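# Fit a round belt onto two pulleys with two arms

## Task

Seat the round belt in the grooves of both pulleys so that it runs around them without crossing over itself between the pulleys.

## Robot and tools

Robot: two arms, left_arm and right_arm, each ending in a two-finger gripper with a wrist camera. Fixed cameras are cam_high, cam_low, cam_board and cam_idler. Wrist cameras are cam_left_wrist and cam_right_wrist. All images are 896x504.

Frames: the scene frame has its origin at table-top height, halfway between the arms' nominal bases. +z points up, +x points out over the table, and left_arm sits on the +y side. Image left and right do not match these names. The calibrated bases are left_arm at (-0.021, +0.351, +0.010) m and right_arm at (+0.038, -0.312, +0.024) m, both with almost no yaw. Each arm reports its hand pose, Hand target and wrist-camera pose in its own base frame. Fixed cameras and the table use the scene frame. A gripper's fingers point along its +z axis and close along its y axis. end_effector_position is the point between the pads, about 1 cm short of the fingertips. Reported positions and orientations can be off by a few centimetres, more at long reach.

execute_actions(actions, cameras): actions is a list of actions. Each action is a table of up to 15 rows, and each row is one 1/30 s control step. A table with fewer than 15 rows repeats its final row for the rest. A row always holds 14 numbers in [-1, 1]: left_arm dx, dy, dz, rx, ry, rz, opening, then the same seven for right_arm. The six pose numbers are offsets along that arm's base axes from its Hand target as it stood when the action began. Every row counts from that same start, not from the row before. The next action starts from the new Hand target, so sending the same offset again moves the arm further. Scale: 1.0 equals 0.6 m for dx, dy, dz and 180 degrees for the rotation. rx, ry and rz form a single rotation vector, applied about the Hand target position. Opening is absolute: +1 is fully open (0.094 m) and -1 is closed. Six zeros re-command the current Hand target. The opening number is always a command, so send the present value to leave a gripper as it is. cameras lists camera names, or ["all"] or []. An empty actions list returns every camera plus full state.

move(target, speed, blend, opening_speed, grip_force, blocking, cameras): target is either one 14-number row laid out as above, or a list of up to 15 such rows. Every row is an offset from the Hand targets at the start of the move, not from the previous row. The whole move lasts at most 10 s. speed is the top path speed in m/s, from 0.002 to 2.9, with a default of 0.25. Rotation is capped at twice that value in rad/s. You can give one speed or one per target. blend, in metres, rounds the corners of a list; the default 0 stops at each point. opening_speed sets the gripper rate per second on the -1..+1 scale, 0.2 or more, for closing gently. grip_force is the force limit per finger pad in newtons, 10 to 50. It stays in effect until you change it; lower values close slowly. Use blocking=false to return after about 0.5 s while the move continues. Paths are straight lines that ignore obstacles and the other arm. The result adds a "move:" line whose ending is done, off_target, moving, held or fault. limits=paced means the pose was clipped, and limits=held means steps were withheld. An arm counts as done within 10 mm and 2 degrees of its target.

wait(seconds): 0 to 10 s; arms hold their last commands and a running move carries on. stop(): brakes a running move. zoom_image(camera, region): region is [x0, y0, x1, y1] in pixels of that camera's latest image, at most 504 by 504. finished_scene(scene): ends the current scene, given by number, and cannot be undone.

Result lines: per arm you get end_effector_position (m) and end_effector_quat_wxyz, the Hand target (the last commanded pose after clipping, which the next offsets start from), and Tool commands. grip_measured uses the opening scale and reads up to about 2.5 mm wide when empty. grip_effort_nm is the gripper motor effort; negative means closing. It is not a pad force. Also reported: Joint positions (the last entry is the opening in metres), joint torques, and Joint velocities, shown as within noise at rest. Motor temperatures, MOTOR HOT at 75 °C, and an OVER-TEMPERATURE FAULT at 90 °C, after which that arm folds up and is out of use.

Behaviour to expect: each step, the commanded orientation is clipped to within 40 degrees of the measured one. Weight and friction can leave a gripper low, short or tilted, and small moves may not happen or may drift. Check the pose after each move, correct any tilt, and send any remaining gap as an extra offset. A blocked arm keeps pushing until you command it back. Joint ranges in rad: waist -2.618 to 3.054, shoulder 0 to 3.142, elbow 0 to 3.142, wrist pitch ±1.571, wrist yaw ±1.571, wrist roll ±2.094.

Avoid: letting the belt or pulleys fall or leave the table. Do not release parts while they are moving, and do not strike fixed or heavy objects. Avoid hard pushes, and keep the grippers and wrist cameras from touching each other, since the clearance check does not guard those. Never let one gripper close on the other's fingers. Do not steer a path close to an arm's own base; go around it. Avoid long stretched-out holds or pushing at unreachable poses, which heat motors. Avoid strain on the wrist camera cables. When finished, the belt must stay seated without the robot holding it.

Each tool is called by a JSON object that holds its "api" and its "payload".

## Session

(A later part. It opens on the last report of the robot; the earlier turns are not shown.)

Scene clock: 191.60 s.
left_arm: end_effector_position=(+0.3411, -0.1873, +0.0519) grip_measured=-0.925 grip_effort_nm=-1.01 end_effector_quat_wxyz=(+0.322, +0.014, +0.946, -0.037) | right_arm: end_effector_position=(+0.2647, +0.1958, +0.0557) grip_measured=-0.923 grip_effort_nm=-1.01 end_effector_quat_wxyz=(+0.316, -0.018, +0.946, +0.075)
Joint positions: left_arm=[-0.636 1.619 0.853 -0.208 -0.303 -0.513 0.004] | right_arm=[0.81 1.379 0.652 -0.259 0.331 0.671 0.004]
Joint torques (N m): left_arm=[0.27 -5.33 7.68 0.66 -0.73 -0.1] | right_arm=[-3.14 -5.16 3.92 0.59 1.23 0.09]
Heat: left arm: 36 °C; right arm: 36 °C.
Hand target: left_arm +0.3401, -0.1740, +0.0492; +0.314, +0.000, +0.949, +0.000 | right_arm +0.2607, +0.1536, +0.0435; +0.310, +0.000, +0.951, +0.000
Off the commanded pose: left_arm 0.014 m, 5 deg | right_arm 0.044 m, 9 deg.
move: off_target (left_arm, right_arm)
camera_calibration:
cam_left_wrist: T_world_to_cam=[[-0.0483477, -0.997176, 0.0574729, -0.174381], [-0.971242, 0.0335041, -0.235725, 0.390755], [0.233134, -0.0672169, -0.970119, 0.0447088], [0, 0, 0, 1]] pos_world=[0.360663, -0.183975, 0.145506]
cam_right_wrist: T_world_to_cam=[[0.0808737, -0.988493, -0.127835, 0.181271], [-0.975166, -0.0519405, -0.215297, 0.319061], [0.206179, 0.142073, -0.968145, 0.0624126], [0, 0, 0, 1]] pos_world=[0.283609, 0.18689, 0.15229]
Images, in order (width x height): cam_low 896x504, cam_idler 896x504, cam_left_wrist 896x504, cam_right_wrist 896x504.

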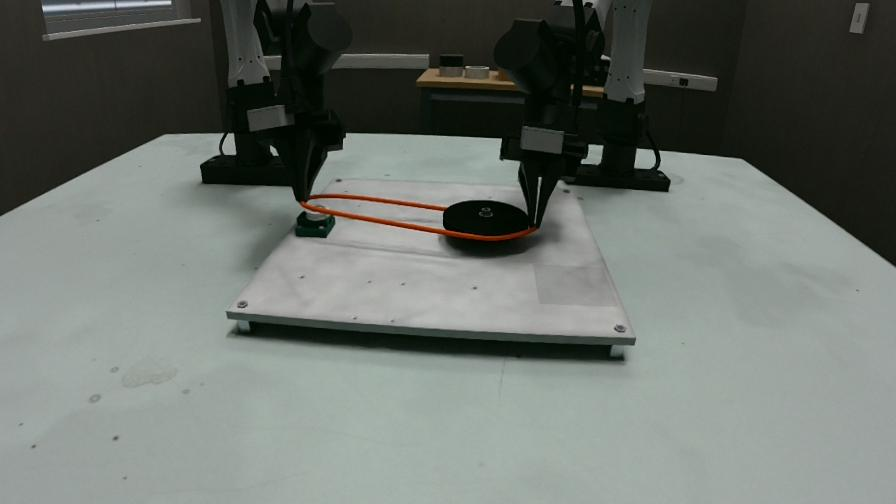

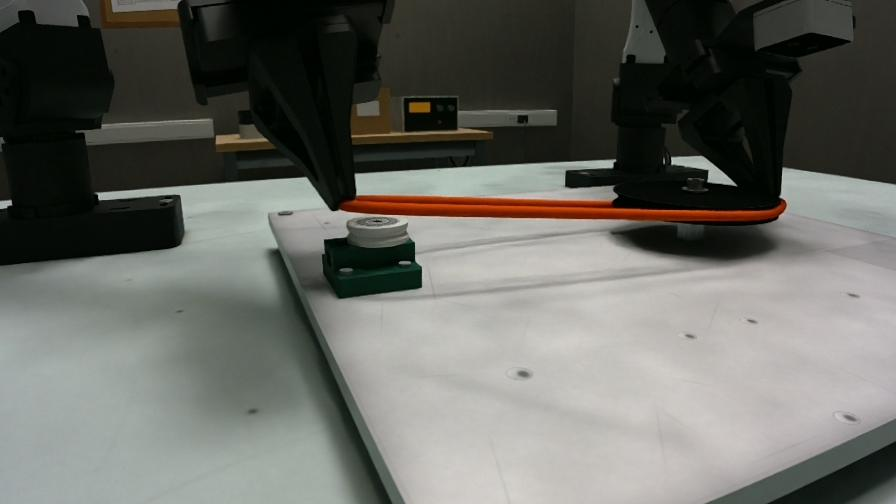

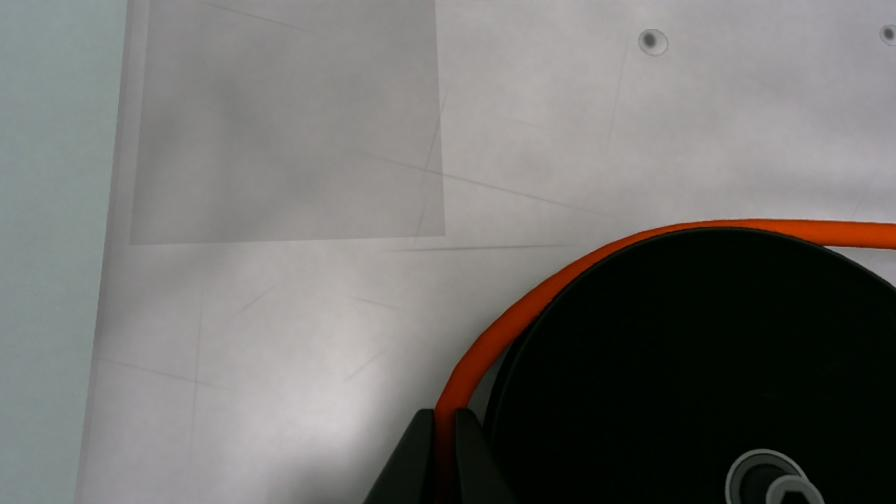

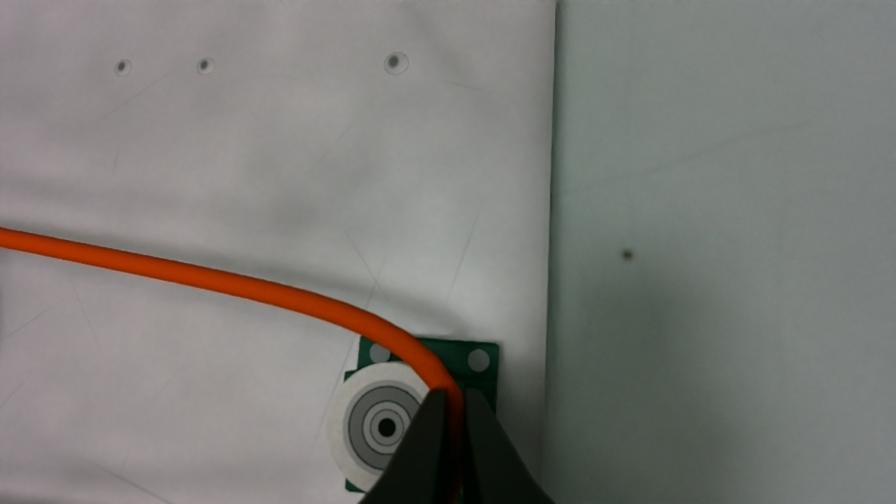

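{"api": "move", "payload": {"target": [[0,-0.004,-0.002,0,0,0,-1,0,-0.025,0,0,0,0,-1],[0,-0.004,-0.002,0,0,0,-1,0,-0.025,-0.022,0,0,0,-1]], "speed": 0.06, "cameras": ["cam_idler","cam_low","cam_right_wrist"]}}

{"api": "zoom_image", "payload": {"camera": "cam_idler", "region": [280, 120, 480, 320]}}

{"api": "zoom_image", "payload": {"camera": "cam_idler", "region": [560, 120, 840, 280]}}

{"api": "zoom_image", "payload": {"camera": "cam_low", "region": [280, 160, 560, 290]}}

Scene clock: 194.30 s.
left_arm: end_effector_position=(+0.3430, -0.1874, +0.0521) grip_measured=-0.926 grip_effort_nm=-1.01 end_effector_quat_wxyz=(+0.325, +0.012, +0.945, -0.032) | right_arm: end_effector_position=(+0.2651, +0.1916, +0.0528) grip_measured=-0.923 grip_effort_nm=-1.01 end_effector_quat_wxyz=(+0.324, -0.026, +0.940, +0.102)
Joint positions: left_arm=[-0.639 1.626 0.859 -0.208 -0.316 -0.515 0.003] | right_arm=[0.77 1.339 0.582 -0.17 0.274 0.622 0.004]
Joint torques (N m): left_arm=[-0.1 -5.31 7.47 0.67 -0.64 -0.15] | right_arm=[-3.67 -3.17 3.77 0.43 1.53 0.05]
Heat: left arm: 37 °C; right arm: 36 °C.
Hand target: left_arm +0.3402, -0.1764, +0.0480; +0.314, +0.000, +0.949, +0.000 | right_arm +0.2607, +0.1385, +0.0303; +0.310, +0.000, +0.951, +0.000
Off the commanded pose: left_arm 0.012 m, 4 deg | right_arm 0.058 m, 12 deg.
move: off_target (left_arm, right_arm)
camera_calibration:
cam_right_wrist: T_world_to_cam=[[0.11448, -0.978467, -0.171749, 0.168218], [-0.969229, -0.0720855, -0.235368, 0.321965], [0.217919, 0.193409, -0.956611, 0.0465715], [0, 0, 0, 1]] pos_world=[0.282652, 0.178797, 0.149222]
Images, in order (width x height): cam_low 896x504, cam_idler 896x504, cam_right_wrist 896x504.

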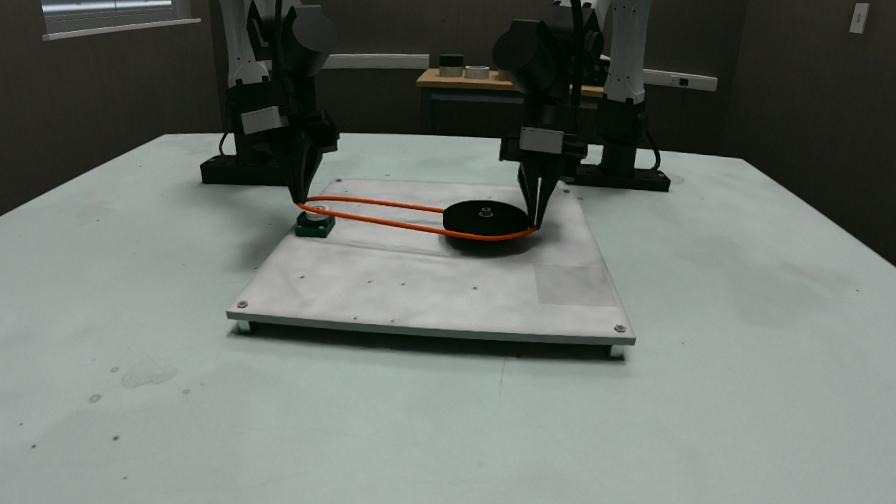

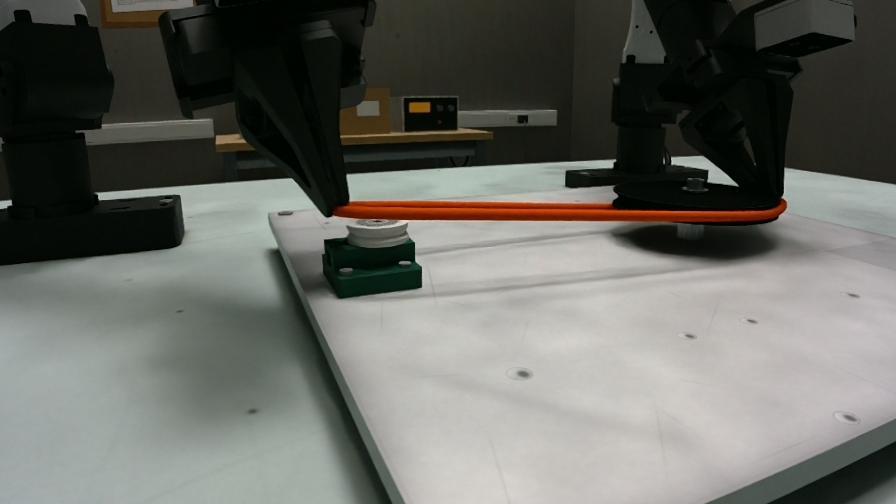

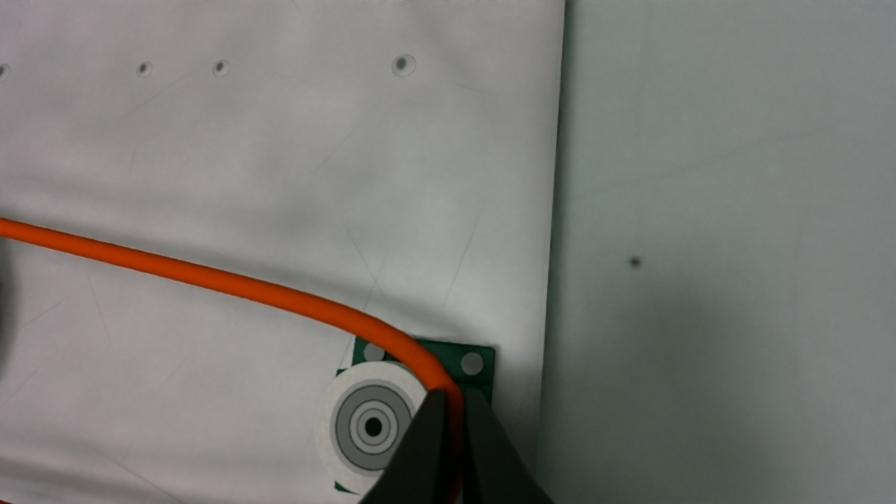

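Scaled by 2.520 from the camera's 896x504 image, which has a finer 1280x720 frame.

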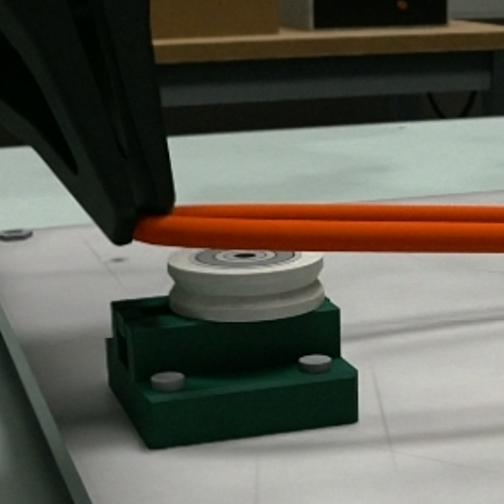

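Scaled by 1.800 from the camera's 896x504 image, which has a finer 1280x720 frame.

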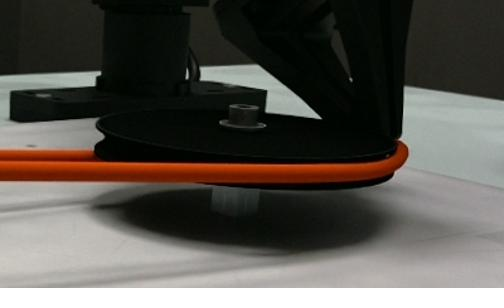

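Scaled by 1.800 from the camera's 896x504 image, which has a finer 1280x720 frame.

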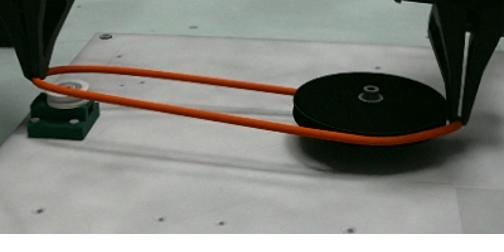

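{"api": "move", "payload": {"target": [[0,0,0,0,0,0,-1,0,0,-0.018,0,0,0,-1]], "speed": 0.06, "cameras": ["cam_idler","cam_right_wrist"]}}

{"api": "zoom_image", "payload": {"camera": "cam_idler", "region": [280, 120, 480, 320]}}

{"api": "zoom_image", "payload": {"camera": "cam_idler", "region": [560, 120, 840, 280]}}

Scene clock: 195.73 s.
left_arm: end_effector_position=(+0.3430, -0.1874, +0.0521) grip_measured=-0.926 grip_effort_nm=-1.01 end_effector_quat_wxyz=(+0.325, +0.012, +0.945, -0.032) | right_arm: end_effector_position=(+0.2655, +0.1913, +0.0436) grip_measured=-0.923 grip_effort_nm=-1.01 end_effector_quat_wxyz=(+0.325, -0.026, +0.940, +0.103)
Joint positions: left_arm=[-0.639 1.626 0.859 -0.208 -0.316 -0.515 0.003] | right_arm=[0.769 1.362 0.554 -0.114 0.274 0.622 0.004]
Joint torques (N m): left_arm=[-0.09 -5.33 7.47 0.67 -0.64 -0.15] | right_arm=[-3.62 -2.84 3.62 0.51 1.55 0.06]
Heat: left arm: 37 °C; right arm: 36 °C.
Hand target: left_arm +0.3402, -0.1764, +0.0480; +0.314, +0.000, +0.949, +0.000 | right_arm +0.2607, +0.1385, +0.0194; +0.310, +0.000, +0.951, +0.000
Off the commanded pose: left_arm 0.012 m, 4 deg | right_arm 0.058 m, 12 deg.
move: off_target (left_arm, right_arm)
camera_calibration:
cam_right_wrist: T_world_to_cam=[[0.114058, -0.978198, -0.173547, 0.16636], [-0.968605, -0.0706513, -0.238356, 0.319835], [0.220898, 0.195285, -0.955546, 0.0365421], [0, 0, 0, 1]] pos_world=[0.282747, 0.178193, 0.140023]
Images, in order (width x height): cam_idler 896x504, cam_right_wrist 896x504.

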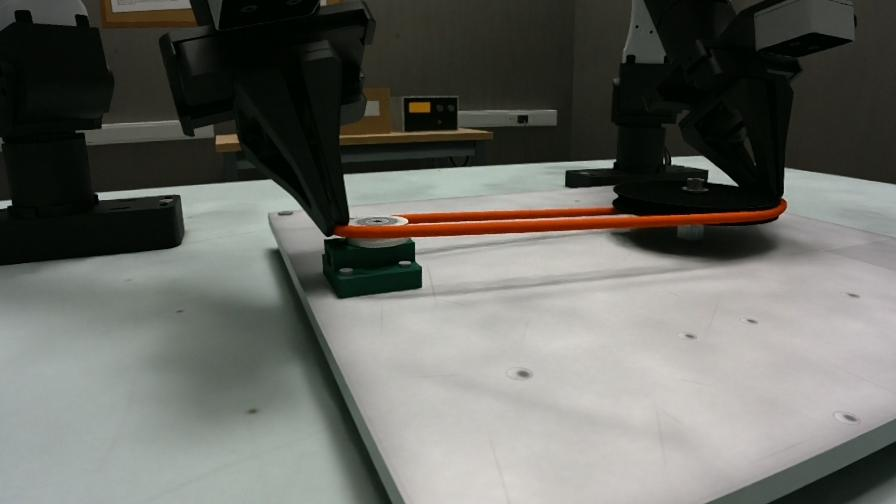

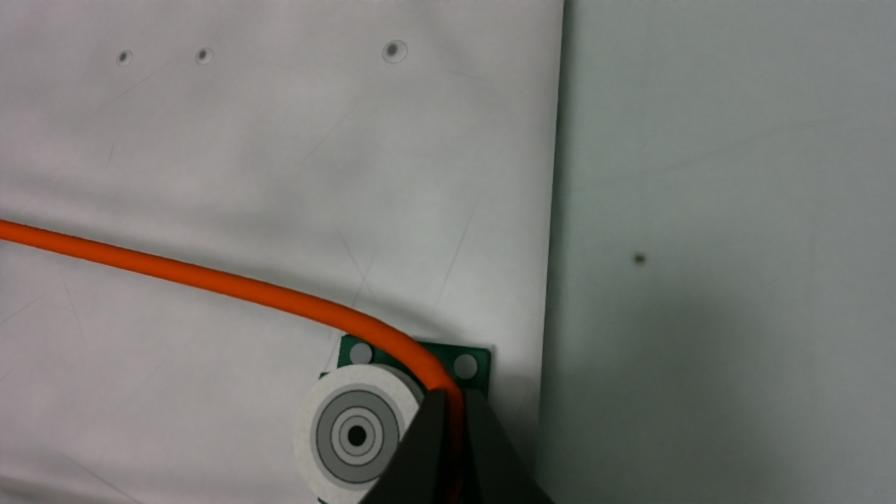

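Scaled by 2.520 from the camera's 896x504 image, which has a finer 1280x720 frame.

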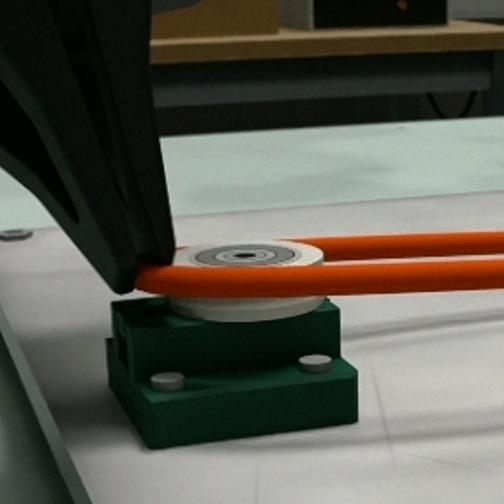

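Scaled by 1.800 from the camera's 896x504 image, which has a finer 1280x720 frame.

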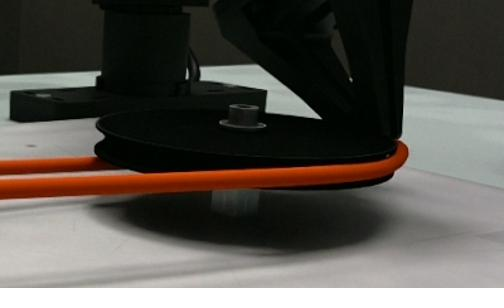

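{"api": "move", "payload": {"target": [[0,0,0,0,0,0,-1,0,0.035,-0.004,0,0,0,-1]], "speed": 0.06, "cameras": ["cam_idler","cam_right_wrist"]}}

{"api": "zoom_image", "payload": {"camera": "cam_idler", "region": [280, 120, 480, 320]}}

{"api": "zoom_image", "payload": {"camera": "cam_idler", "region": [560, 120, 840, 280]}}

Scene clock: 197.70 s.
left_arm: end_effector_position=(+0.3423, -0.1874, +0.0517) grip_measured=-0.926 grip_effort_nm=-1.01 end_effector_quat_wxyz=(+0.324, +0.011, +0.945, -0.032) | right_arm: end_effector_position=(+0.2695, +0.1949, +0.0385) grip_measured=-0.923 grip_effort_nm=-1.01 end_effector_quat_wxyz=(+0.334, -0.013, +0.939, +0.081)
Joint positions: left_arm=[-0.64 1.626 0.859 -0.21 -0.316 -0.52 0.003] | right_arm=[0.804 1.422 0.579 -0.105 0.346 0.663 0.004]
Joint torques (N m): left_arm=[-0.01 -5.3 7.5 0.69 -0.63 -0.1] | right_arm=[-1.18 -2 5.11 0.39 1.18 0.22]
Heat: left arm: 37 °C; right arm: 36 °C.
Hand target: left_arm +0.3402, -0.1765, +0.0480; +0.314, +0.000, +0.949, +0.000 | right_arm +0.2607, +0.1595, +0.0170; +0.310, +0.000, +0.951, +0.000
Off the commanded pose: left_arm 0.012 m, 4 deg | right_arm 0.042 m, 10 deg.
move: off_target (left_arm, right_arm)
camera_calibration:
cam_right_wrist: T_world_to_cam=[[0.0779107, -0.987098, -0.139887, 0.178759], [-0.967052, -0.0407149, -0.251303, 0.317044], [0.242365, 0.154857, -0.957747, 0.0322813], [0, 0, 0, 1]] pos_world=[0.284846, 0.184362, 0.135597]
Images, in order (width x height): cam_idler 896x504, cam_right_wrist 896x504.

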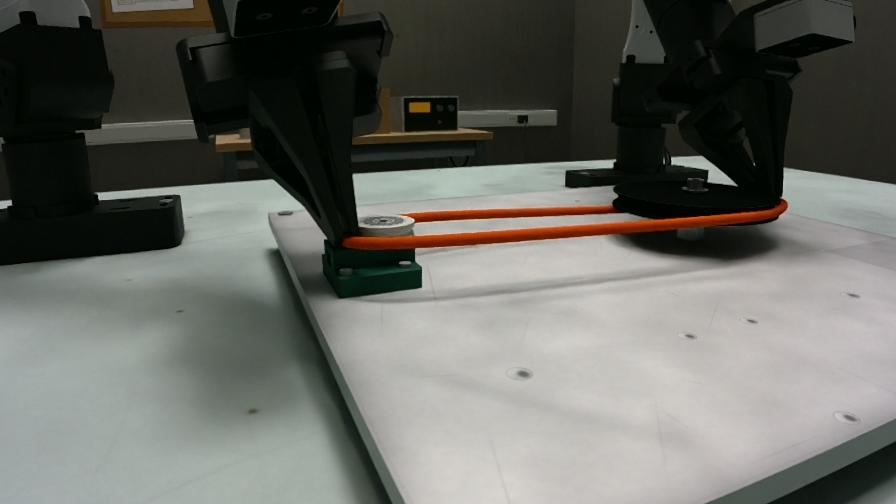

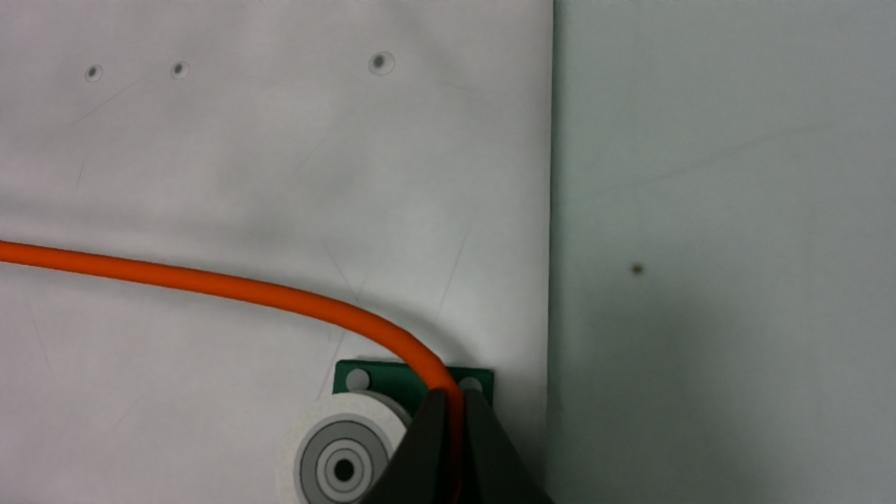

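Scaled by 2.520 from the camera's 896x504 image, which has a finer 1280x720 frame.

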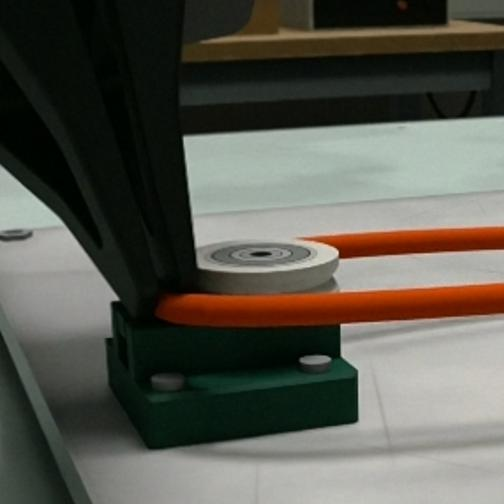

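Scaled by 1.800 from the camera's 896x504 image, which has a finer 1280x720 frame.

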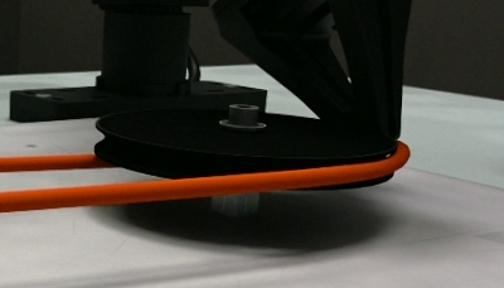

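{"api": "move", "payload": {"target": [[0,0,0,0,0,0,-1,0,-0.02,0.028,0,0,0,-1],[0,0,0,0,0,0,-1,0,-0.005,0.02,0,0,0,-1]], "speed": 0.06, "cameras": ["cam_idler","cam_right_wrist"]}}

{"api": "zoom_image", "payload": {"camera": "cam_idler", "region": [280, 120, 480, 320]}}

{"api": "zoom_image", "payload": {"camera": "cam_idler", "region": [560, 120, 840, 280]}}

Scene clock: 199.80 s.
left_arm: end_effector_position=(+0.3423, -0.1874, +0.0517) grip_measured=-0.926 grip_effort_nm=-1.01 end_effector_quat_wxyz=(+0.324, +0.011, +0.945, -0.032) | right_arm: end_effector_position=(+0.2641, +0.1943, +0.0420) grip_measured=-0.923 grip_effort_nm=-1.01 end_effector_quat_wxyz=(+0.321, -0.021, +0.943, +0.088)
Joint positions: left_arm=[-0.64 1.626 0.859 -0.21 -0.316 -0.52 0.003] | right_arm=[0.796 1.39 0.584 -0.151 0.309 0.652 0.004]
Joint torques (N m): left_arm=[-0.01 -5.31 7.49 0.69 -0.63 -0.1] | right_arm=[-1.37 -2.69 6.06 0.28 1.5 0.22]
Heat: left arm: 37 °C; right arm: 35 °C.
Hand target: left_arm +0.3402, -0.1765, +0.0480; +0.314, +0.000, +0.949, +0.000 | right_arm +0.2607, +0.1565, +0.0290; +0.310, +0.000, +0.951, +0.000
Off the commanded pose: left_arm 0.012 m, 4 deg | right_arm 0.040 m, 11 deg.
move: off_target (left_arm, right_arm)
camera_calibration:
cam_right_wrist: T_world_to_cam=[[0.0958226, -0.984037, -0.149961, 0.174164], [-0.972107, -0.0601129, -0.226701, 0.316752], [0.214068, 0.167502, -0.96235, 0.0422724], [0, 0, 0, 1]] pos_world=[0.282179, 0.183344, 0.138607]
Images, in order (width x height): cam_idler 896x504, cam_right_wrist 896x504.

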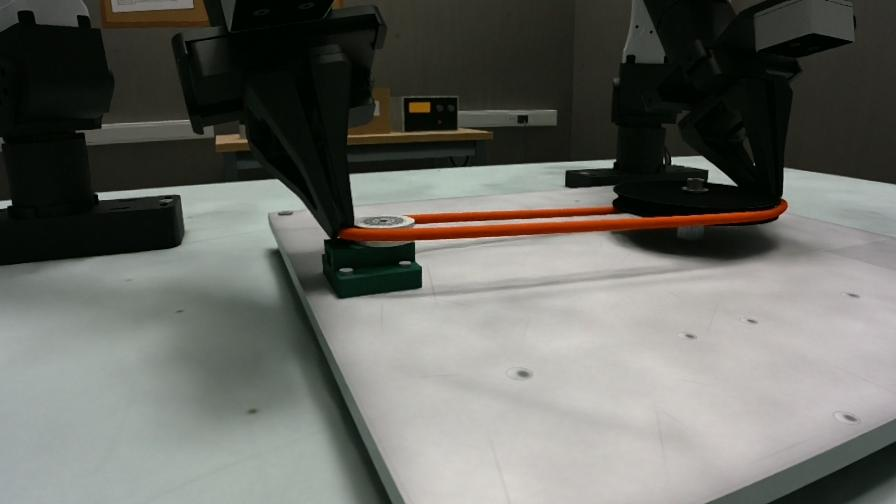

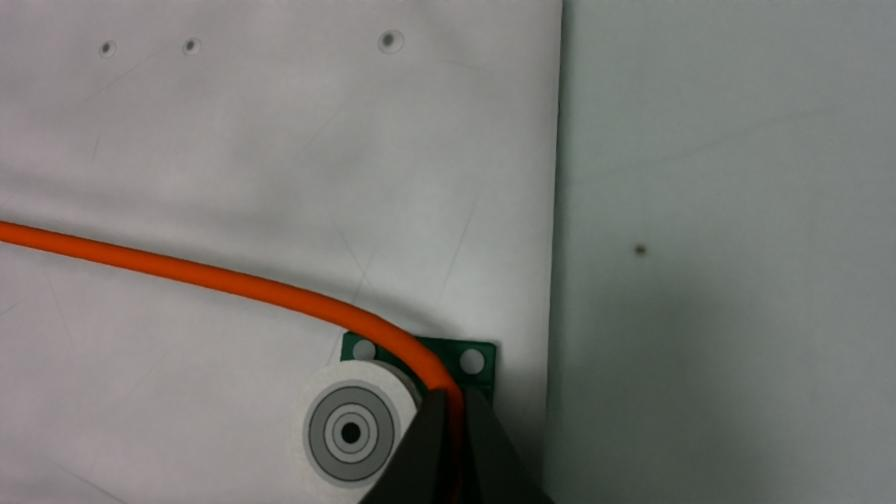

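Scaled by 2.520 from the camera's 896x504 image, which has a finer 1280x720 frame.

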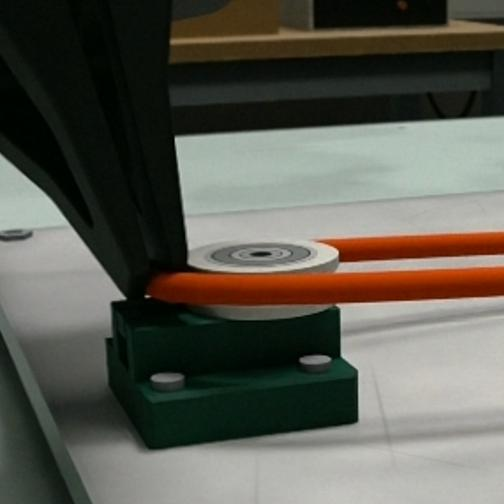

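Scaled by 1.800 from the camera's 896x504 image, which has a finer 1280x720 frame.

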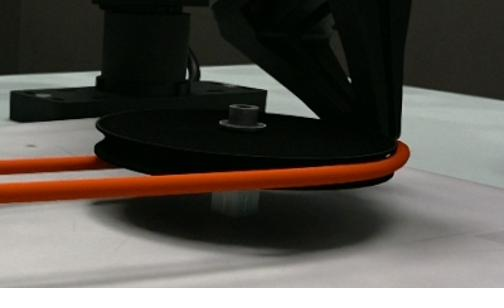

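{"api": "move", "payload": {"target": [[0,0,0,0,0,0,-1,0,0.03,0,0,0,0,-0.8],[0,0,0,0,0,0,-1,0,0.02,0.12,0,0,0,-0.8]], "speed": 0.05, "opening_speed": 0.4, "cameras": ["cam_idler","cam_low","cam_right_wrist"]}}

{"api": "zoom_image", "payload": {"camera": "cam_idler", "region": [280, 120, 480, 320]}}

{"api": "zoom_image", "payload": {"camera": "cam_idler", "region": [560, 120, 840, 280]}}

Scene clock: 203.77 s.
left_arm: end_effector_position=(+0.3361, -0.1843, +0.0456) grip_measured=-0.926 grip_effort_nm=-1.01 end_effector_quat_wxyz=(+0.309, +0.012, +0.951, -0.023) | right_arm: end_effector_position=(+0.2539, +0.1679, +0.0870) grip_measured=-0.801 grip_effort_nm=0.07 end_effector_quat_wxyz=(+0.294, -0.010, +0.956, -0.005)
Joint positions: left_arm=[-0.643 1.631 0.859 -0.243 -0.317 -0.527 0.003] | right_arm=[0.825 1.331 0.802 -0.613 0.429 0.71 0.009]
Joint torques (N m): left_arm=[0.34 -5.63 7.54 0.94 -0.63 -0.03] | right_arm=[-0.88 -5.29 8.57 1.04 0.54 0.11]
Heat: left arm: 37 °C; right arm: 35 °C.
Hand target: left_arm +0.3401, -0.1765, +0.0480; +0.314, +0.000, +0.949, +0.000 | right_arm +0.2607, +0.1685, +0.1009; +0.310, +0.000, +0.951, +0.000
Off the commanded pose: left_arm 0.009 m, 3 deg | right_arm 0.016 m, 2 deg.
move: off_target (left_arm, right_arm)
camera_calibration:
cam_right_wrist: T_world_to_cam=[[0.0141121, -0.999721, 0.0189366, 0.164638], [-0.986295, -0.0170312, -0.16411, 0.306327], [0.164387, -0.0163611, -0.98626, 0.137791], [0, 0, 0, 1]] pos_world=[0.277154, 0.172064, 0.183052]
Images, in order (width x height): cam_low 896x504, cam_idler 896x504, cam_right_wrist 896x504.

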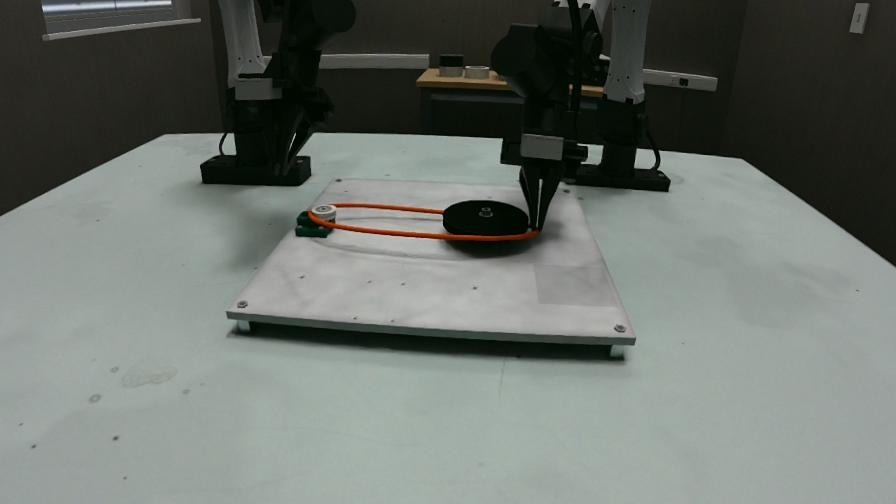

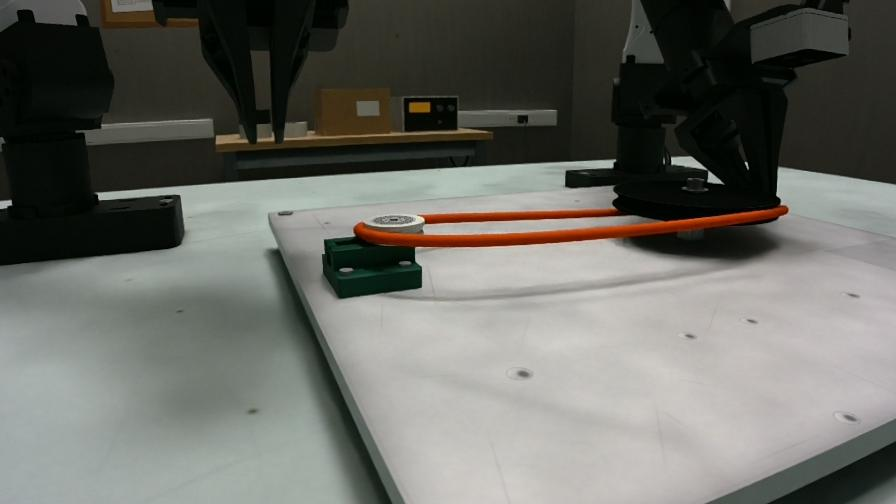

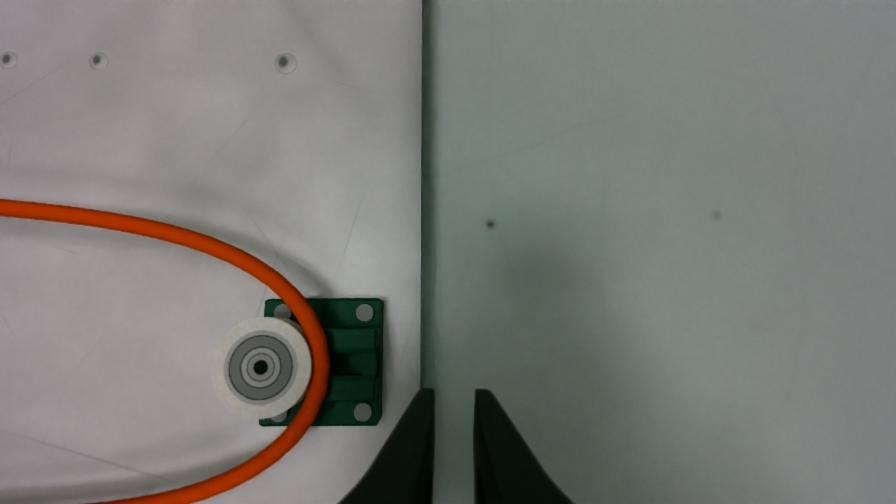

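Scaled by 2.520 from the camera's 896x504 image, which has a finer 1280x720 frame.

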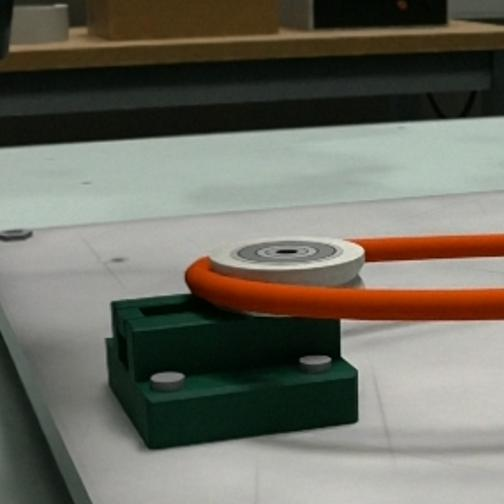

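Scaled by 1.800 from the camera's 896x504 image, which has a finer 1280x720 frame.

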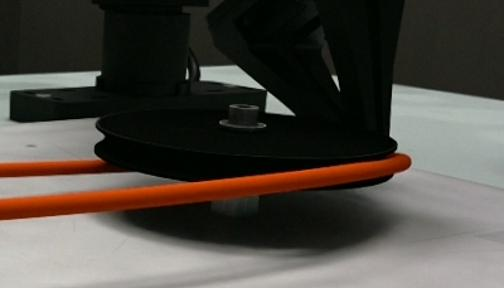

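{"api": "move", "payload": {"target": [[0,0,0.02,0,0,0,-1,0.004,0.18,0,0,0.06,0,-1],[0,0,0.012,0,0,0,-1,0.004,0.18,-0.095,0,0.06,0,-1]], "speed": 0.12, "cameras": ["cam_idler","cam_low","cam_right_wrist","cam_left_wrist"]}}

{"api": "zoom_image", "payload": {"camera": "cam_idler", "region": [280, 120, 480, 320]}}

{"api": "zoom_image", "payload": {"camera": "cam_idler", "region": [560, 120, 840, 280]}}

Scene clock: 208.47 s.
left_arm: end_effector_position=(+0.3342, -0.1828, +0.0469) grip_measured=-0.926 grip_effort_nm=-1.01 end_effector_quat_wxyz=(+0.300, +0.014, +0.954, -0.016) | right_arm: end_effector_position=(+0.2655, +0.2744, +0.0498) grip_measured=-0.990 grip_effort_nm=-0.52 end_effector_quat_wxyz=(+0.224, -0.002, +0.975, -0.004)
Joint positions: left_arm=[-0.643 1.631 0.879 -0.287 -0.317 -0.528 0.003] | right_arm=[0.968 1.802 1.186 -0.692 0.372 0.914 0]
Joint torques (N m): left_arm=[0.32 -6.8 7.38 1.02 -0.64 -0.03] | right_arm=[0.2 -6.54 5.46 0.99 0.17 0.22]
Heat: left arm: 37 °C; right arm: 35 °C.
Hand target: left_arm +0.3401, -0.1765, +0.0552; +0.314, +0.000, +0.949, +0.000 | right_arm +0.2631, +0.2766, +0.0441; +0.219, +0.000, +0.976, +0.000
Off the commanded pose: left_arm 0.012 m, 3 deg | right_arm 0.007 m, 1 deg.
move: off_target (left_arm)
camera_calibration:
cam_left_wrist: T_world_to_cam=[[-0.0346964, -0.999192, 0.0203081, -0.173171], [-0.981496, 0.0302389, -0.18908, 0.383393], [0.188313, -0.0264927, -0.981752, 0.0647261], [0, 0, 0, 1]] pos_world=[0.358101, -0.18291, 0.139554]
cam_right_wrist: T_world_to_cam=[[0.0020446, -0.999934, 0.0112797, 0.275217], [-0.999801, -0.00226769, -0.0198009, 0.305794], [0.0198252, -0.011237, -0.99974, 0.138617], [0, 0, 0, 1]] pos_world=[0.302423, 0.27745, 0.141531]
Images, in order (width x height): cam_low 896x504, cam_idler 896x504, cam_left_wrist 896x504, cam_right_wrist 896x504.

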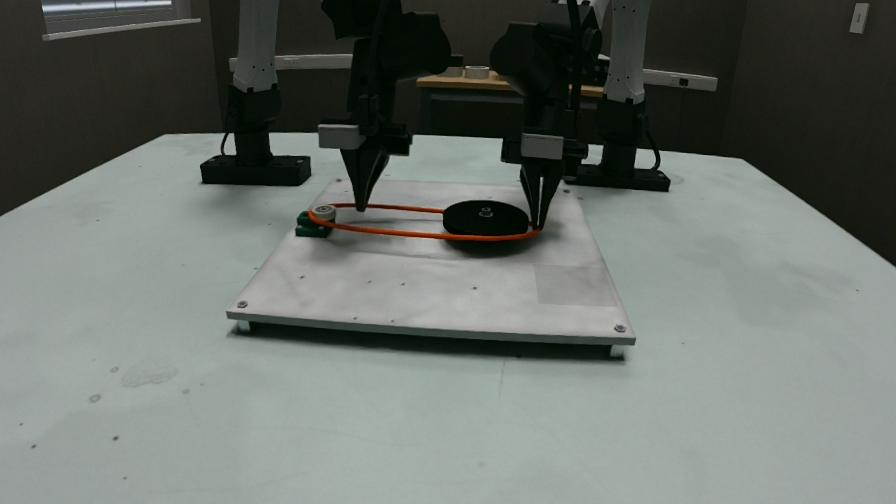

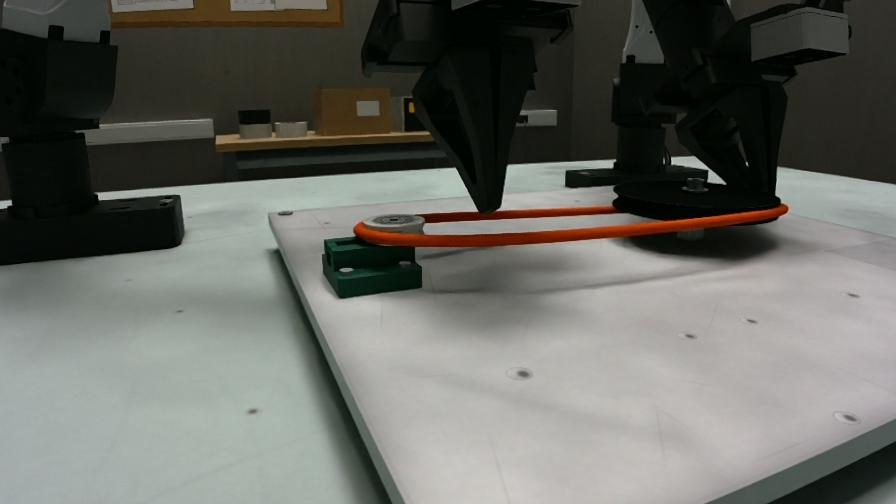

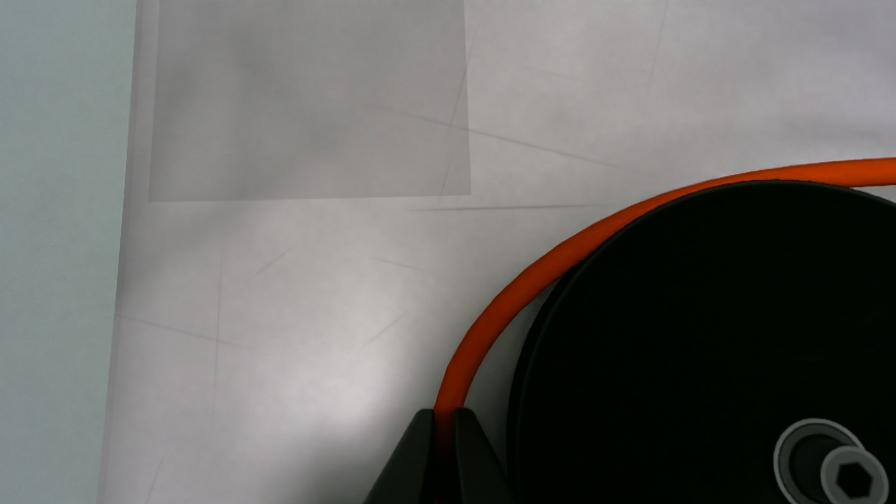

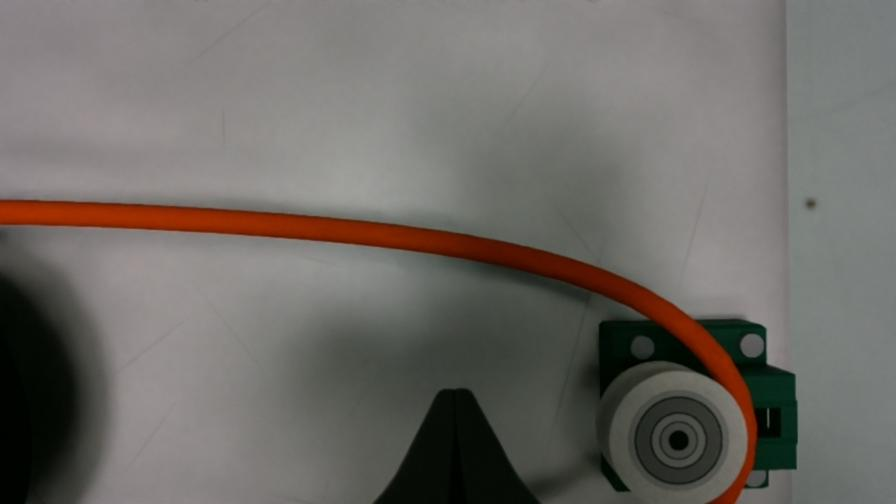

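Scaled by 2.520 from the camera's 896x504 image, which has a finer 1280x720 frame.

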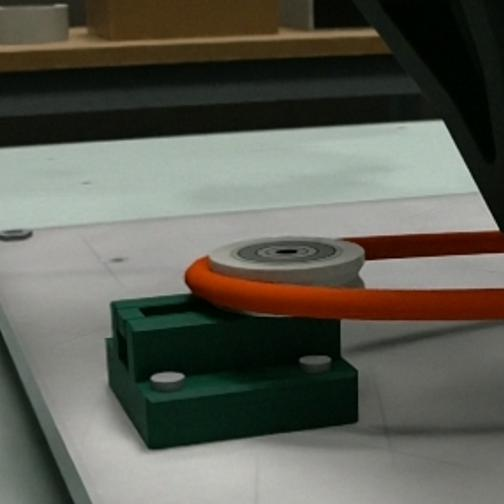

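Scaled by 1.800 from the camera's 896x504 image, which has a finer 1280x720 frame.

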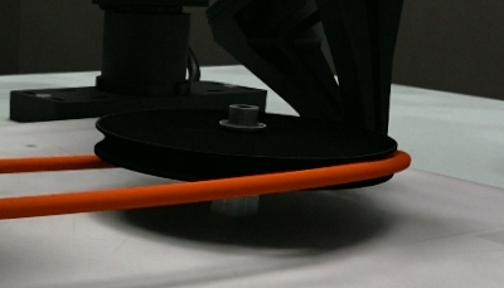

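{"api": "move", "payload": {"target": [[0,0,0.012,0,0,0,-1,0,0,-0.022,0,0,0,-1],[0,0,0.012,0,0,0,-1,0,-0.07,-0.022,0,0,0,-1]], "speed": 0.05, "cameras": ["cam_idler","cam_right_wrist","cam_left_wrist"]}}

{"api": "zoom_image", "payload": {"camera": "cam_idler", "region": [280, 120, 480, 320]}}

{"api": "zoom_image", "payload": {"camera": "cam_idler", "region": [560, 120, 840, 280]}}

Scene clock: 211.77 s.
left_arm: end_effector_position=(+0.3341, -0.1827, +0.0478) grip_measured=-0.926 grip_effort_nm=-1.01 end_effector_quat_wxyz=(+0.298, +0.014, +0.954, -0.015) | right_arm: end_effector_position=(+0.2627, +0.2464, +0.0290) grip_measured=-0.990 grip_effort_nm=-0.52 end_effector_quat_wxyz=(+0.218, -0.005, +0.976, +0.010)
Joint positions: left_arm=[-0.643 1.631 0.885 -0.297 -0.317 -0.528 0.003] | right_arm=[0.91 1.731 1.009 -0.551 0.328 0.849 0]
Joint torques (N m): left_arm=[0.32 -7.95 8.25 0.82 -0.64 -0.03] | right_arm=[-1.85 -8.57 4.46 0.8 0.44 0]
Heat: left arm: 37 °C; right arm: 36 °C.
Hand target: left_arm +0.3401, -0.1764, +0.0623; +0.314, +0.000, +0.949, +0.000 | right_arm +0.2631, +0.2345, +0.0309; +0.219, +0.000, +0.976, +0.000
Off the commanded pose: left_arm 0.017 m, 3 deg | right_arm 0.012 m, 1 deg.
move: off_target (left_arm, right_arm)
camera_calibration:
cam_left_wrist: T_world_to_cam=[[-0.034584, -0.999242, 0.0178936, -0.172986], [-0.982128, 0.0306663, -0.1857, 0.38355], [0.18501, -0.023996, -0.982444, 0.0671079], [0, 0, 0, 1]] pos_world=[0.358297, -0.183006, 0.14025]
cam_right_wrist: T_world_to_cam=[[0.0139737, -0.999803, -0.0141051, 0.245053], [-0.999878, -0.0138727, -0.00723129, 0.3051], [0.00703419, 0.0142044, -0.999874, 0.114605], [0, 0, 0, 1]] pos_world=[0.300833, 0.24761, 0.120253]
Images, in order (width x height): cam_idler 896x504, cam_left_wrist 896x504, cam_right_wrist 896x504.

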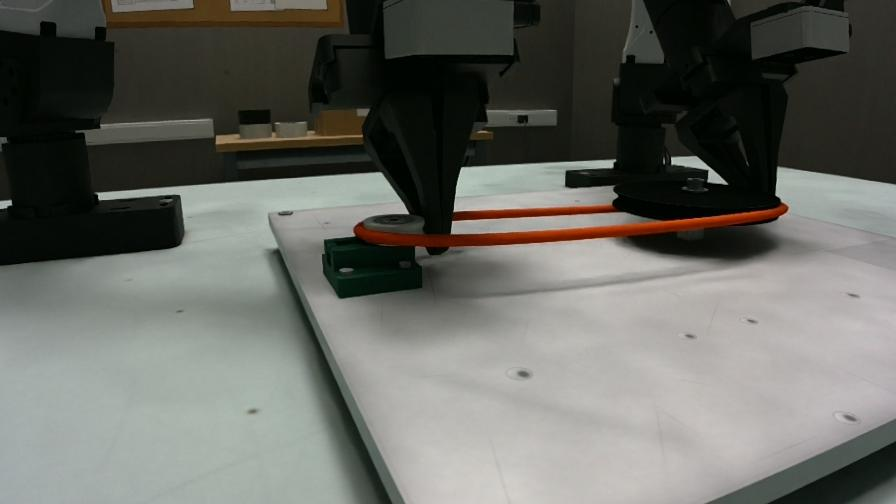

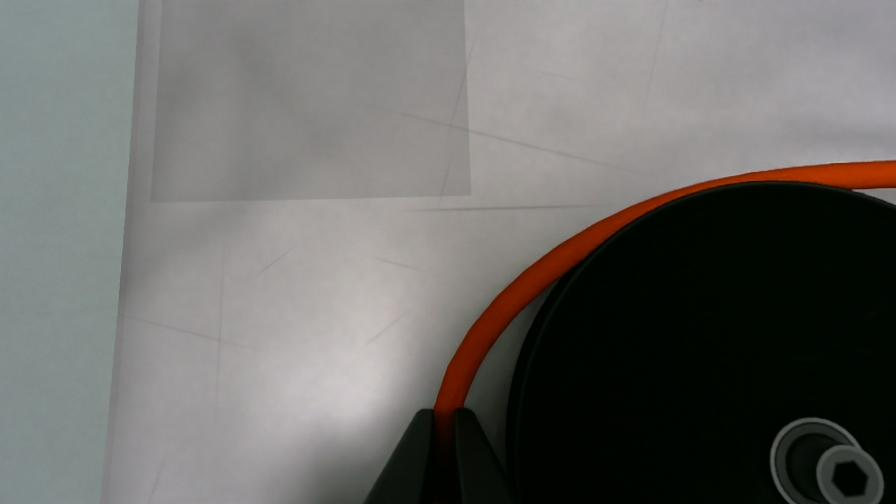

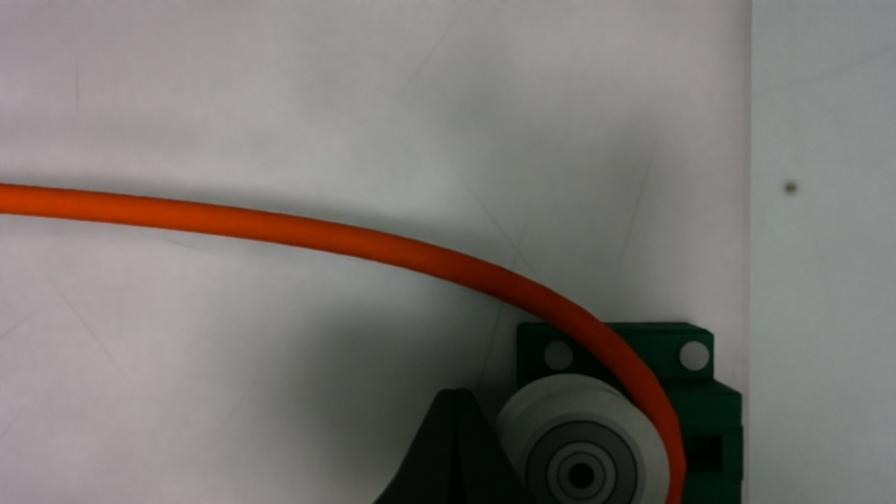

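Scaled by 2.520 from the camera's 896x504 image, which has a finer 1280x720 frame.

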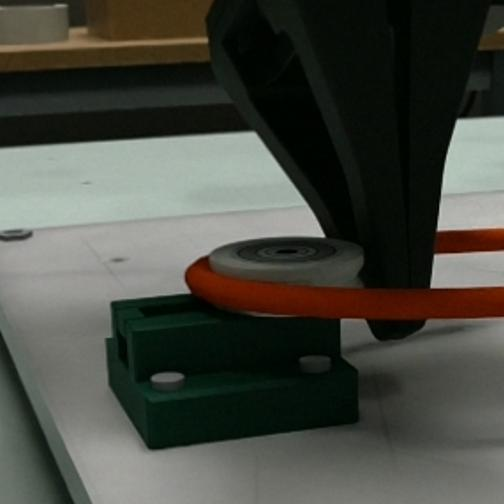

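Scaled by 1.800 from the camera's 896x504 image, which has a finer 1280x720 frame.

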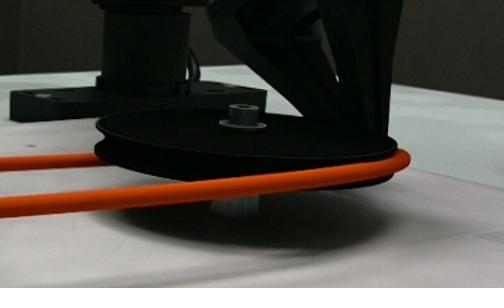

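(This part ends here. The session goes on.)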